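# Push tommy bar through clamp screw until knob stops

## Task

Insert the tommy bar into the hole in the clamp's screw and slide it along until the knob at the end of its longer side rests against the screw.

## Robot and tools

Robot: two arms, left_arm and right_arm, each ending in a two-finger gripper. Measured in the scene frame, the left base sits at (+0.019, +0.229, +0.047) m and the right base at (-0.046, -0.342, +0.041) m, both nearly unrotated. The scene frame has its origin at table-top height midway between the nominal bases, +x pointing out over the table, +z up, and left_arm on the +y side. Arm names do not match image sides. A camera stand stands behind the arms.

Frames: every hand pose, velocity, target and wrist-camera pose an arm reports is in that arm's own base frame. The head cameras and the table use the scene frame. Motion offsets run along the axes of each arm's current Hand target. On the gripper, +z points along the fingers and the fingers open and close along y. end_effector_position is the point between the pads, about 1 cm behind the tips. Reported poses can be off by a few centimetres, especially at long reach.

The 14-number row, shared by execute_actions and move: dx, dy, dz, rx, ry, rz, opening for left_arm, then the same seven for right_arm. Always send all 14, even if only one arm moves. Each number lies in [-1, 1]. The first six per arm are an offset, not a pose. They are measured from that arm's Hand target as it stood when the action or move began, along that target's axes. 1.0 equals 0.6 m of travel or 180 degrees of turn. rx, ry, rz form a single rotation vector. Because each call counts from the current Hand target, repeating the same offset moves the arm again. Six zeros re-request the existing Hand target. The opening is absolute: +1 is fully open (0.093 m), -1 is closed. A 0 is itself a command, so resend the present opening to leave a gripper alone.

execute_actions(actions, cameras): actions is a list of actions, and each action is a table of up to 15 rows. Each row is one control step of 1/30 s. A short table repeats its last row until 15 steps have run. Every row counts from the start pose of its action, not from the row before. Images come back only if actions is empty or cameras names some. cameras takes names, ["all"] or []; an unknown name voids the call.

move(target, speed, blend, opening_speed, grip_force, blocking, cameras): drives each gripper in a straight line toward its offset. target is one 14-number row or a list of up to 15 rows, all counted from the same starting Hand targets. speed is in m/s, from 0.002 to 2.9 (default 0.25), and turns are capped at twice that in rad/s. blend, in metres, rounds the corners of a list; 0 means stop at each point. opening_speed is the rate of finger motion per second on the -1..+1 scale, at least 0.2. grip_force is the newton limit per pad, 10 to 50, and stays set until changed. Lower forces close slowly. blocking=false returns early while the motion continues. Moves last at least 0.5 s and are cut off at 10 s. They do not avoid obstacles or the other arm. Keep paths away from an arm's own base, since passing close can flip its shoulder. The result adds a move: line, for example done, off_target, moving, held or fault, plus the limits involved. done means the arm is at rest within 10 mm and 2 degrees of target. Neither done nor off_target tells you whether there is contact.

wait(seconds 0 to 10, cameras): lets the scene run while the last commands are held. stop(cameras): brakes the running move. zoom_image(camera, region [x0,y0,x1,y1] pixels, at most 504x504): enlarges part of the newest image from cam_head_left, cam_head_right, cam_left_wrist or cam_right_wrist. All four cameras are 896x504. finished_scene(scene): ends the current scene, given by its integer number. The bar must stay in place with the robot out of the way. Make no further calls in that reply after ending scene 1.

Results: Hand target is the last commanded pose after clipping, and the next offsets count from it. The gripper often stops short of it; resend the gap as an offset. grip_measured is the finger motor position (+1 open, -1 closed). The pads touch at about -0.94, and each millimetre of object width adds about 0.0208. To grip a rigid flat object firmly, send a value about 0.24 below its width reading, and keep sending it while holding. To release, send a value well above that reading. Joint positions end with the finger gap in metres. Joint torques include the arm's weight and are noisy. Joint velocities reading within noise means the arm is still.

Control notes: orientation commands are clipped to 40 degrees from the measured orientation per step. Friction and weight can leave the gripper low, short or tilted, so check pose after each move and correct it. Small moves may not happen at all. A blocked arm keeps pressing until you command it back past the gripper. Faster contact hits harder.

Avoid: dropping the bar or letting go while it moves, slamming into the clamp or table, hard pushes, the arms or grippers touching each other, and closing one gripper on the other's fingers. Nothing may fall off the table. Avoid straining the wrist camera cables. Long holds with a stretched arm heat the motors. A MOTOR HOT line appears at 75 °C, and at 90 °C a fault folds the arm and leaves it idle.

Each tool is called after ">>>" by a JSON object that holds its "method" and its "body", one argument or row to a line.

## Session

>>> {"method": "execute_actions", "body": {
  "actions": []
}}

>>> {"method": "zoom_image", "body": {
  "camera": "cam_head_left",
  "region": [540, 210, 740, 410]
}}

Scene clock: 0.00 s.
left_arm: end_effector_position=(+0.3220, -0.0479, +0.3344) grip_measured=+1.000 end_effector_quat_wxyz=(+0.700, +0.030, +0.698, -0.146) | right_arm: end_effector_position=(+0.2201, +0.1225, +0.3538) grip_measured=+1.000 end_effector_quat_wxyz=(+0.580, -0.140, +0.762, +0.251)
Joint positions: left_arm=[-0.04 0.79 0.661 0.153 0.209 -0.168 0.093] | right_arm=[0.356 0.615 0.949 -0.542 -0.229 0.178 0.093]
Joint velocities: within noise
Joint torques (N m): no reading
Heat: left arm: 29 °C; right arm: 30 °C.
Hand target: left_arm +0.3190, -0.0470, +0.3497; +0.715, +0.032, +0.683, -0.143 | right_arm +0.2205, +0.1235, +0.3623; +0.588, -0.144, +0.755, +0.253
Tool commands: left_gripper/opening=+1.0 right_gripper/opening=+1.0
camera_calibration:
cam_left_wrist: T_world_to_cam=[[-0.233295, -0.957964, 0.166968, -0.0254843], [-0.42834, -0.0529111, -0.902067, 0.474149], [0.872983, -0.281967, -0.39799, -0.0770184], [0, 0, 0, 1]] pos_world=[0.264387, -0.0210419, 0.401317]
cam_right_wrist: T_world_to_cam=[[0.500193, -0.828769, -0.250897, 0.0810513], [-0.620846, -0.141266, -0.771099, 0.463225], [0.60362, 0.541467, -0.585198, 0.09227], [0, 0, 0, 1]] pos_world=[0.191354, 0.0826494, 0.431524]

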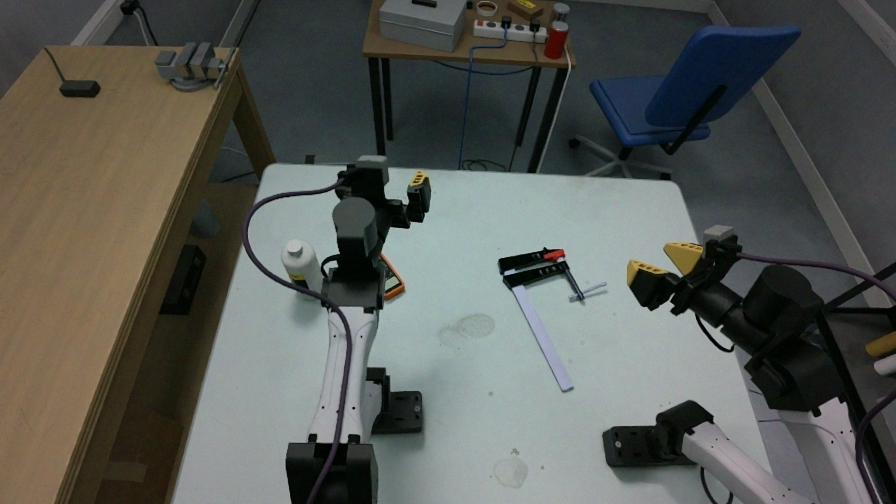

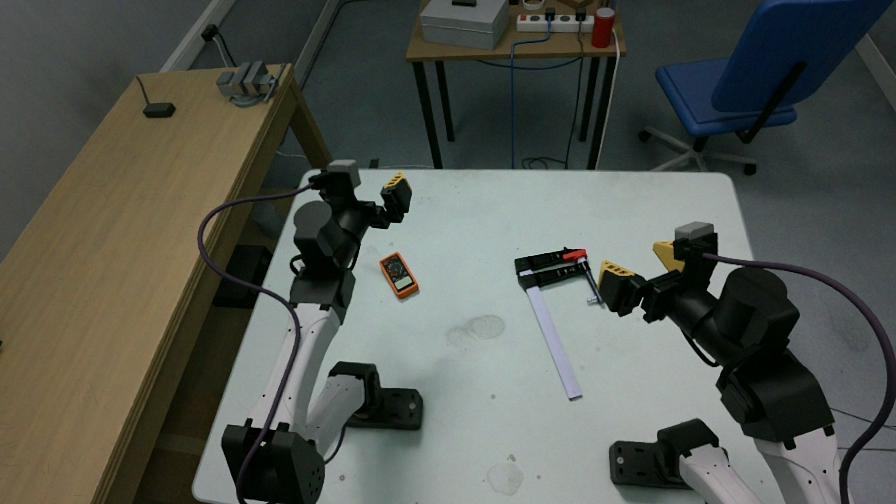

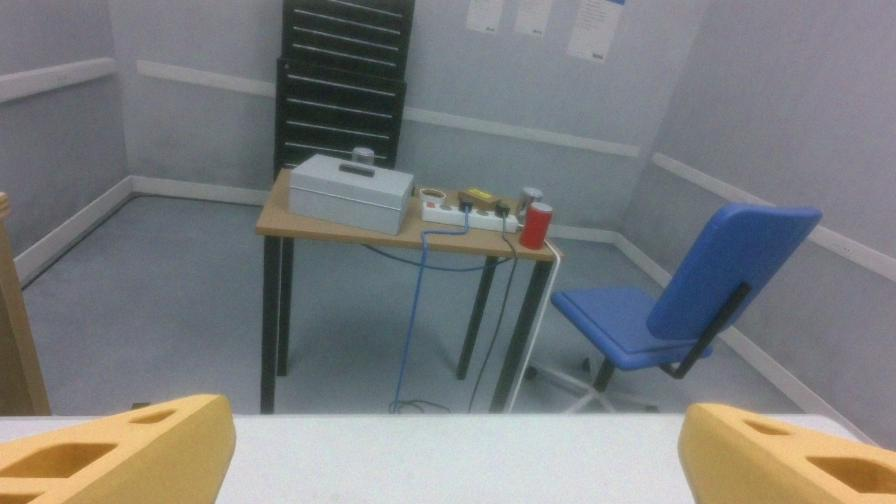

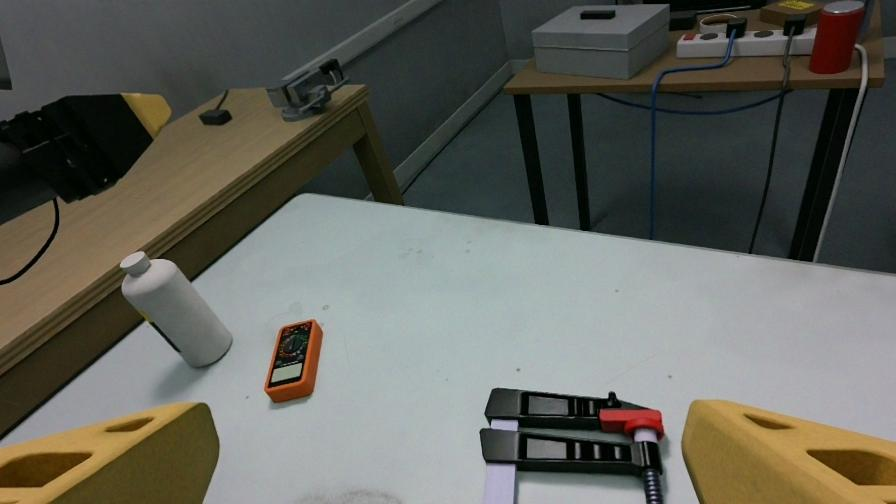

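Scaled by 2.520 from the camera's 896x504 image, which has a finer 1280x720 frame.

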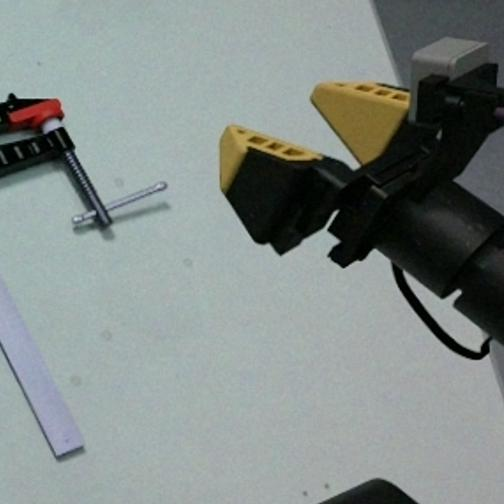

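>>> {"method": "move", "body": {
  "target": [0,0,0,0,0,0,1,0.3177,-0.4335,0.2182,0.0766,0.268,-0.0315,-1],
  "cameras": ["cam_right_wrist"]
}}

Scene clock: 22.10 s.
left_arm: end_effector_position=(+0.3220, -0.0479, +0.3344) grip_measured=+1.000 end_effector_quat_wxyz=(+0.700, +0.030, +0.698, -0.146) | right_arm: end_effector_position=(+0.4034, -0.0028, +0.0910) grip_measured=-0.976 end_effector_quat_wxyz=(+0.246, -0.194, +0.948, +0.062)
Joint positions: left_arm=[-0.04 0.79 0.661 0.153 0.209 -0.168 0.093] | right_arm=[-0.117 1.711 1.188 -0.603 -0.266 -0.46 0]
Joint torques (N m): left_arm=[-0.25 -1.66 7.62 1.9 0.09 0.15] | right_arm=[-0.23 -5.72 8.46 1.1 0.08 -0.07]
Heat: left arm: 31 °C; right arm: 32 °C.
Hand target: left_arm +0.3190, -0.0470, +0.3497; +0.715, +0.032, +0.683, -0.143 | right_arm +0.4100, -0.0053, +0.1004; +0.253, -0.201, +0.945, +0.054
Off the commanded pose: left_arm 0.016 m, 3 deg | right_arm 0.012 m, 1 deg.
move: off_target (left_arm, right_arm)
camera_calibration:
cam_right_wrist: T_world_to_cam=[[0.3749, -0.926096, -0.0423807, -0.149166], [-0.925776, -0.371577, -0.0697752, 0.415232], [0.0488709, 0.0653938, -0.996662, 0.155543], [0, 0, 0, 1]] pos_world=[0.432733, 0.00597706, 0.177675]
Images, in order (width x height): cam_right_wrist 896x504.

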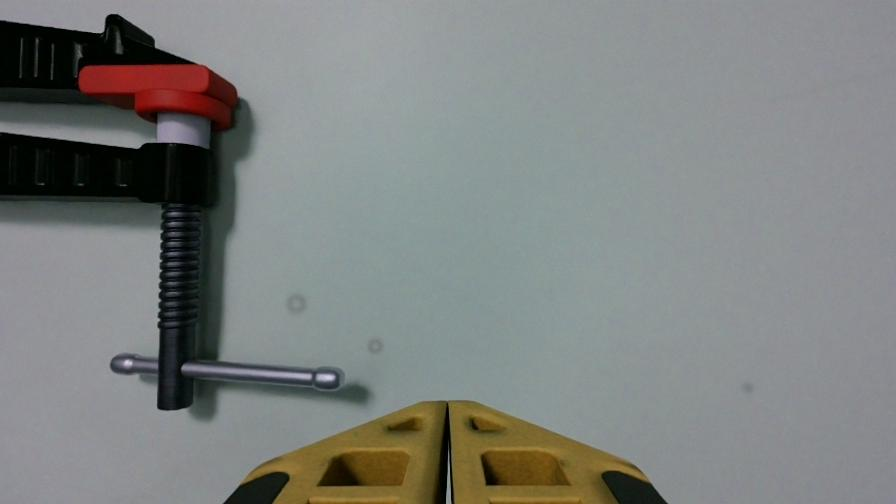

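>>> {"method": "move", "body": {
  "target": [0,0,0,0,0,0,1,0.0613,0.0403,0.0802,0,0,0,-1],
  "cameras": ["cam_right_wrist"]
}}

Scene clock: 36.20 s.
left_arm: end_effector_position=(+0.3220, -0.0479, +0.3344) grip_measured=+1.000 end_effector_quat_wxyz=(+0.700, +0.030, +0.698, -0.146) | right_arm: end_effector_position=(+0.3826, +0.0152, +0.0371) grip_measured=-0.976 end_effector_quat_wxyz=(+0.233, -0.202, +0.949, +0.063)
Joint positions: left_arm=[-0.04 0.79 0.661 0.153 0.209 -0.168 0.093] | right_arm=[-0.066 1.727 0.986 -0.402 -0.243 -0.432 0]
Joint torques (N m): left_arm=[-0.24 -1.68 7.62 1.91 0.08 0.14] | right_arm=[0.88 -5.23 5.22 1.79 0.11 0.14]
Heat: left arm: 33 °C; right arm: 34 °C.
Hand target: left_arm +0.3190, -0.0470, +0.3497; +0.715, +0.032, +0.683, -0.143 | right_arm +0.3931, +0.0136, +0.0403; +0.253, -0.201, +0.945, +0.054
Off the commanded pose: left_arm 0.016 m, 3 deg | right_arm 0.011 m, 3 deg.
move: off_target (left_arm, right_arm)
camera_calibration:
cam_right_wrist: T_world_to_cam=[[0.389189, -0.920059, -0.0449763, -0.132437], [-0.920863, -0.387365, -0.0442812, 0.396403], [0.0233191, 0.0586508, -0.998006, 0.111712], [0, 0, 0, 1]] pos_world=[0.413971, 0.0251512, 0.123086]
Images, in order (width x height): cam_right_wrist 896x504.

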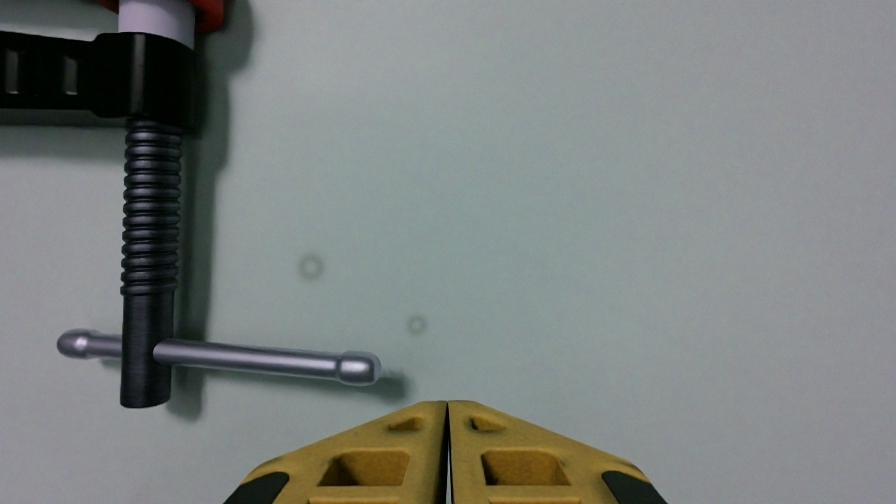

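>>> {"method": "move", "body": {
  "target": [
    [0,0,0,0,0,0,1,0.046,-0.0043,0.083,0,0,0,-1],
    [0,0,0,0,0,0,1,0.038,0.09,0.087,0,0,0,-1]
  ],
  "cameras": ["cam_right_wrist"],
  "speed": [0.12,0.06]
}}

Scene clock: 50.53 s.
left_arm: end_effector_position=(+0.3220, -0.0479, +0.3344) grip_measured=+1.000 end_effector_quat_wxyz=(+0.700, +0.030, +0.698, -0.146) | right_arm: end_effector_position=(+0.3794, +0.0509, -0.0216) grip_measured=-0.976 end_effector_quat_wxyz=(+0.244, -0.194, +0.950, +0.036)
Joint positions: left_arm=[-0.04 0.79 0.661 0.153 0.209 -0.168 0.093] | right_arm=[0.077 1.839 0.825 -0.074 -0.129 -0.294 0]
Joint torques (N m): left_arm=[-0.25 -1.66 7.6 1.91 0.08 0.15] | right_arm=[2.37 -7.35 3.33 1.49 -0.21 0.17]
Heat: left arm: 34 °C; right arm: 34 °C.
Hand target: left_arm +0.3190, -0.0470, +0.3497; +0.715, +0.032, +0.683, -0.143 | right_arm +0.3769, +0.0656, -0.0163; +0.253, -0.201, +0.945, +0.054
Off the commanded pose: left_arm 0.016 m, 3 deg | right_arm 0.016 m, 2 deg.
move: off_target (left_arm, right_arm)
camera_calibration:
cam_right_wrist: T_world_to_cam=[[0.362834, -0.93184, 0.0049893, -0.0893348], [-0.930281, -0.362528, -0.0561289, 0.40673], [0.0541119, 0.015724, -0.998411, 0.0414737], [0, 0, 0, 1]] pos_world=[0.408543, 0.0635531, 0.0646828]
Images, in order (width x height): cam_right_wrist 896x504.

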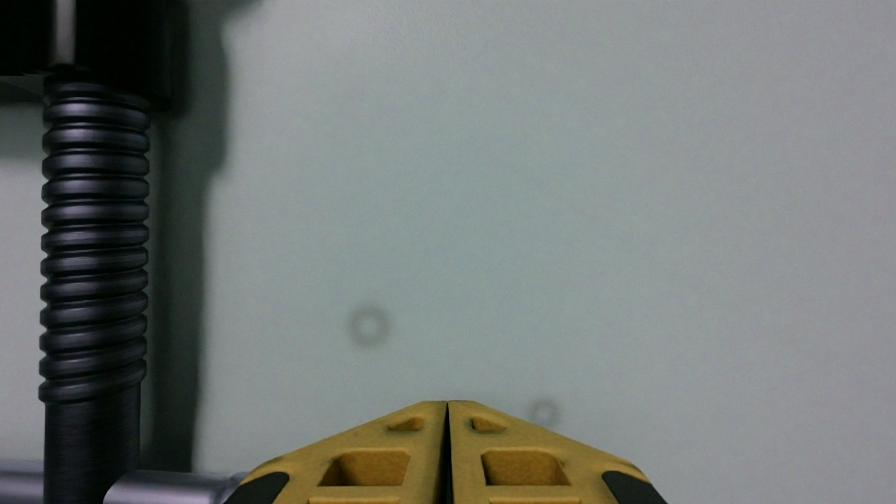

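>>> {"method": "move", "body": {
  "target": [
    [0,0,0,0,0,0,1,0,-0.058,0,0,0,0,-1],
    [0,0,0,0,0,0,1,0.005,-0.034,-0.003,0,0,0,-1],
    [0,0,0,0,0,0,1,-0.0025,0.0313,0.0017,0,0,0,-1]
  ],
  "cameras": ["cam_right_wrist"],
  "speed": [0.1,0.1,0.05]
}}

Scene clock: 72.53 s.
left_arm: end_effector_position=(+0.3220, -0.0479, +0.3344) grip_measured=+1.000 end_effector_quat_wxyz=(+0.700, +0.030, +0.698, -0.146) | right_arm: end_effector_position=(+0.3757, +0.0683, -0.0219) grip_measured=-0.976 end_effector_quat_wxyz=(+0.247, -0.193, +0.949, +0.035)
Joint positions: left_arm=[-0.04 0.79 0.661 0.153 0.209 -0.168 0.093] | right_arm=[0.136 1.831 0.808 -0.052 -0.098 -0.24 0]
Joint torques (N m): left_arm=[-0.25 -1.73 7.62 1.91 0.07 0.14] | right_arm=[2.45 -7.49 3.17 1.43 -0.18 0.16]
Heat: left arm: 36 °C; right arm: 38 °C.
Hand target: left_arm +0.3190, -0.0470, +0.3497; +0.715, +0.032, +0.683, -0.143 | right_arm +0.3710, +0.0835, -0.0164; +0.253, -0.201, +0.945, +0.054
Off the commanded pose: left_arm 0.016 m, 3 deg | right_arm 0.017 m, 2 deg.
move: off_target (left_arm, right_arm)
camera_calibration:
cam_right_wrist: T_world_to_cam=[[0.361186, -0.932455, 0.00851368, -0.0710812], [-0.930528, -0.361003, -0.0616015, 0.409382], [0.0605141, 0.0143274, -0.998065, 0.0389326], [0, 0, 0, 1]] pos_world=[0.404259, 0.0809503, 0.0646809]
Images, in order (width x height): cam_right_wrist 896x504.

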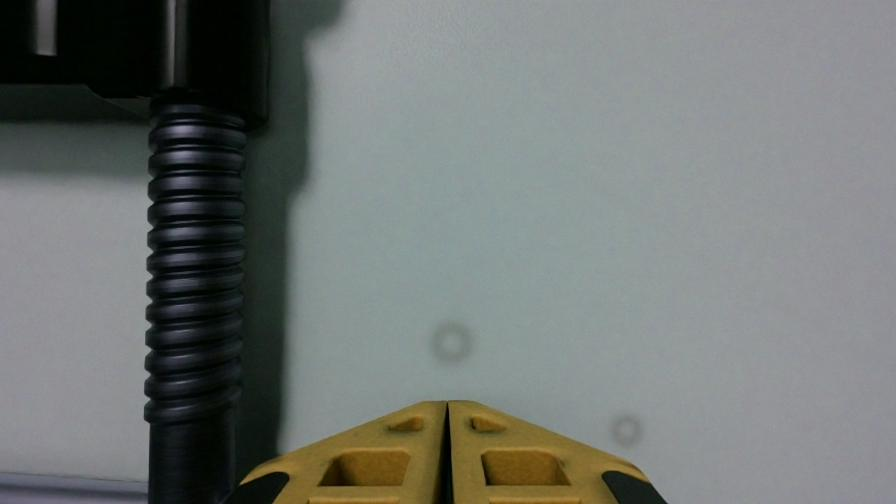

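>>> {"method": "move", "body": {
  "target": [
    [0,0,0,0,0,0,1,0.001,-0.085,0,0,0,0,-1],
    [0,0,0,0,0,0,1,0.0145,-0.093,-0.0083,0,0,0,-1]
  ],
  "cameras": ["cam_right_wrist"],
  "speed": 0.1
}}

Scene clock: 82.70 s.
left_arm: end_effector_position=(+0.3220, -0.0479, +0.3344) grip_measured=+1.000 end_effector_quat_wxyz=(+0.700, +0.030, +0.698, -0.146) | right_arm: end_effector_position=(+0.3848, +0.0270, -0.0208) grip_measured=-0.976 end_effector_quat_wxyz=(+0.251, -0.199, +0.946, +0.042)
Joint positions: left_arm=[-0.04 0.79 0.661 0.153 0.209 -0.168 0.093] | right_arm=[-0.011 1.849 0.837 -0.075 -0.186 -0.378 0]
Joint torques (N m): left_arm=[-0.24 -1.73 7.58 1.9 0.07 0.16] | right_arm=[-0.38 -6.71 4.7 1.15 -0.22 -0.03]
Heat: left arm: 37 °C; right arm: 39 °C.
Hand target: left_arm +0.3190, -0.0470, +0.3497; +0.715, +0.032, +0.683, -0.143 | right_arm +0.3845, +0.0284, -0.0165; +0.253, -0.201, +0.945, +0.054
Off the commanded pose: left_arm 0.016 m, 3 deg | right_arm 0.005 m, 1 deg.
move: off_target (left_arm)
camera_calibration:
cam_right_wrist: T_world_to_cam=[[0.374595, -0.927188, -0.00135454, -0.118449], [-0.924788, -0.37352, -0.0724516, 0.400951], [0.0666703, 0.0283927, -0.997371, 0.0372846], [0, 0, 0, 1]] pos_world=[0.41268, 0.03888, 0.0660757]
Images, in order (width x height): cam_right_wrist 896x504.

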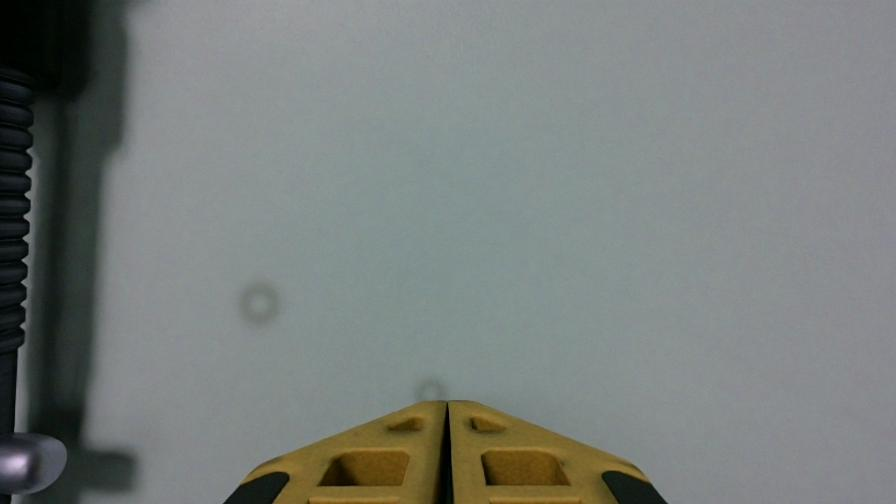

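>>> {"method": "zoom_image", "body": {
  "camera": "cam_right_wrist",
  "region": [0, 380, 140, 504]
}}

Scaled by 3.600 from the camera's 896x504 image, which has a finer 1280x720 frame.

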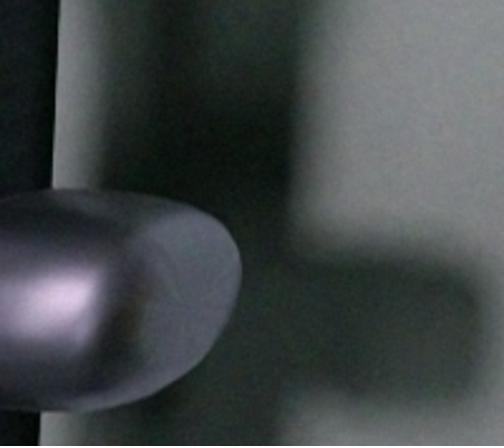

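>>> {"method": "move", "body": {
  "target": [0,0,0,0,0,0,1,-0.0583,0.02,-0.101,0,0,0,-1],
  "cameras": ["cam_right_wrist"]
}}

>>> {"method": "zoom_image", "body": {
  "camera": "cam_right_wrist",
  "region": [60, 250, 360, 450]
}}

Scene clock: 94.03 s.
left_arm: end_effector_position=(+0.3220, -0.0479, +0.3344) grip_measured=+1.000 end_effector_quat_wxyz=(+0.700, +0.030, +0.698, -0.146) | right_arm: end_effector_position=(+0.3718, +0.0368, +0.0349) grip_measured=-0.976 end_effector_quat_wxyz=(+0.233, -0.204, +0.949, +0.051)
Joint positions: left_arm=[-0.04 0.79 0.661 0.153 0.209 -0.168 0.093] | right_arm=[0.015 1.684 0.926 -0.367 -0.186 -0.366 0]
Joint torques (N m): left_arm=[-0.21 -1.65 7.57 1.9 0.07 0.16] | right_arm=[0.92 -7.5 7.21 1.11 -0.05 0.15]
Heat: left arm: 37 °C; right arm: 40 °C.
Hand target: left_arm +0.3190, -0.0470, +0.3497; +0.715, +0.032, +0.683, -0.143 | right_arm +0.3796, +0.0394, +0.0535; +0.253, -0.201, +0.945, +0.054
Off the commanded pose: left_arm 0.016 m, 3 deg | right_arm 0.020 m, 2 deg.
move: off_target (left_arm, right_arm)
camera_calibration:
cam_right_wrist: T_world_to_cam=[[0.388265, -0.921303, -0.0212322, -0.108874], [-0.921148, -0.387316, -0.0383635, 0.394547], [0.0271209, 0.0344532, -0.999038, 0.107968], [0, 0, 0, 1]] pos_world=[0.402781, 0.0487884, 0.120689]
Images, in order (width x height): cam_right_wrist 896x504.

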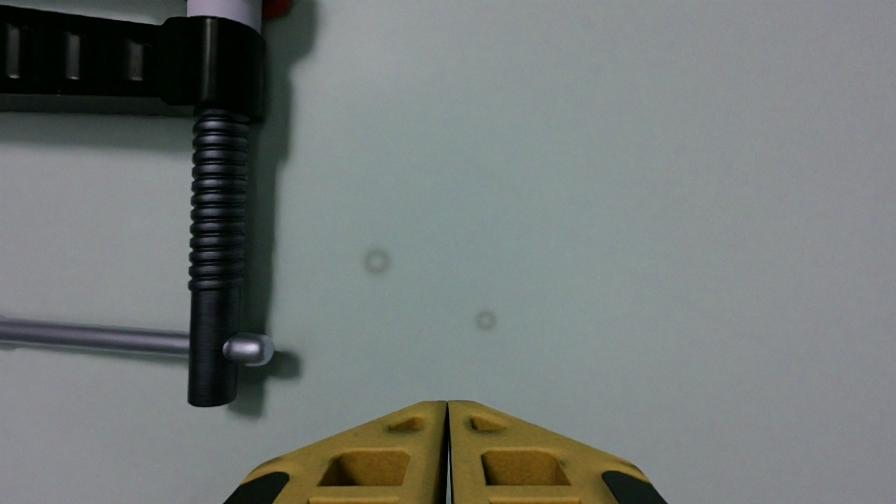

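Scaled by 1.680 from the camera's 896x504 image, which has a finer 1280x720 frame.

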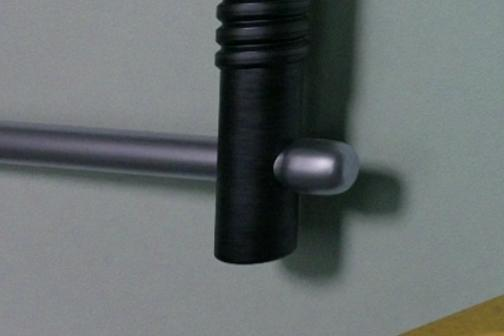

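>>> {"method": "finished_scene", "body": {
  "scene": 3
}}

The scene is finished: the task was done.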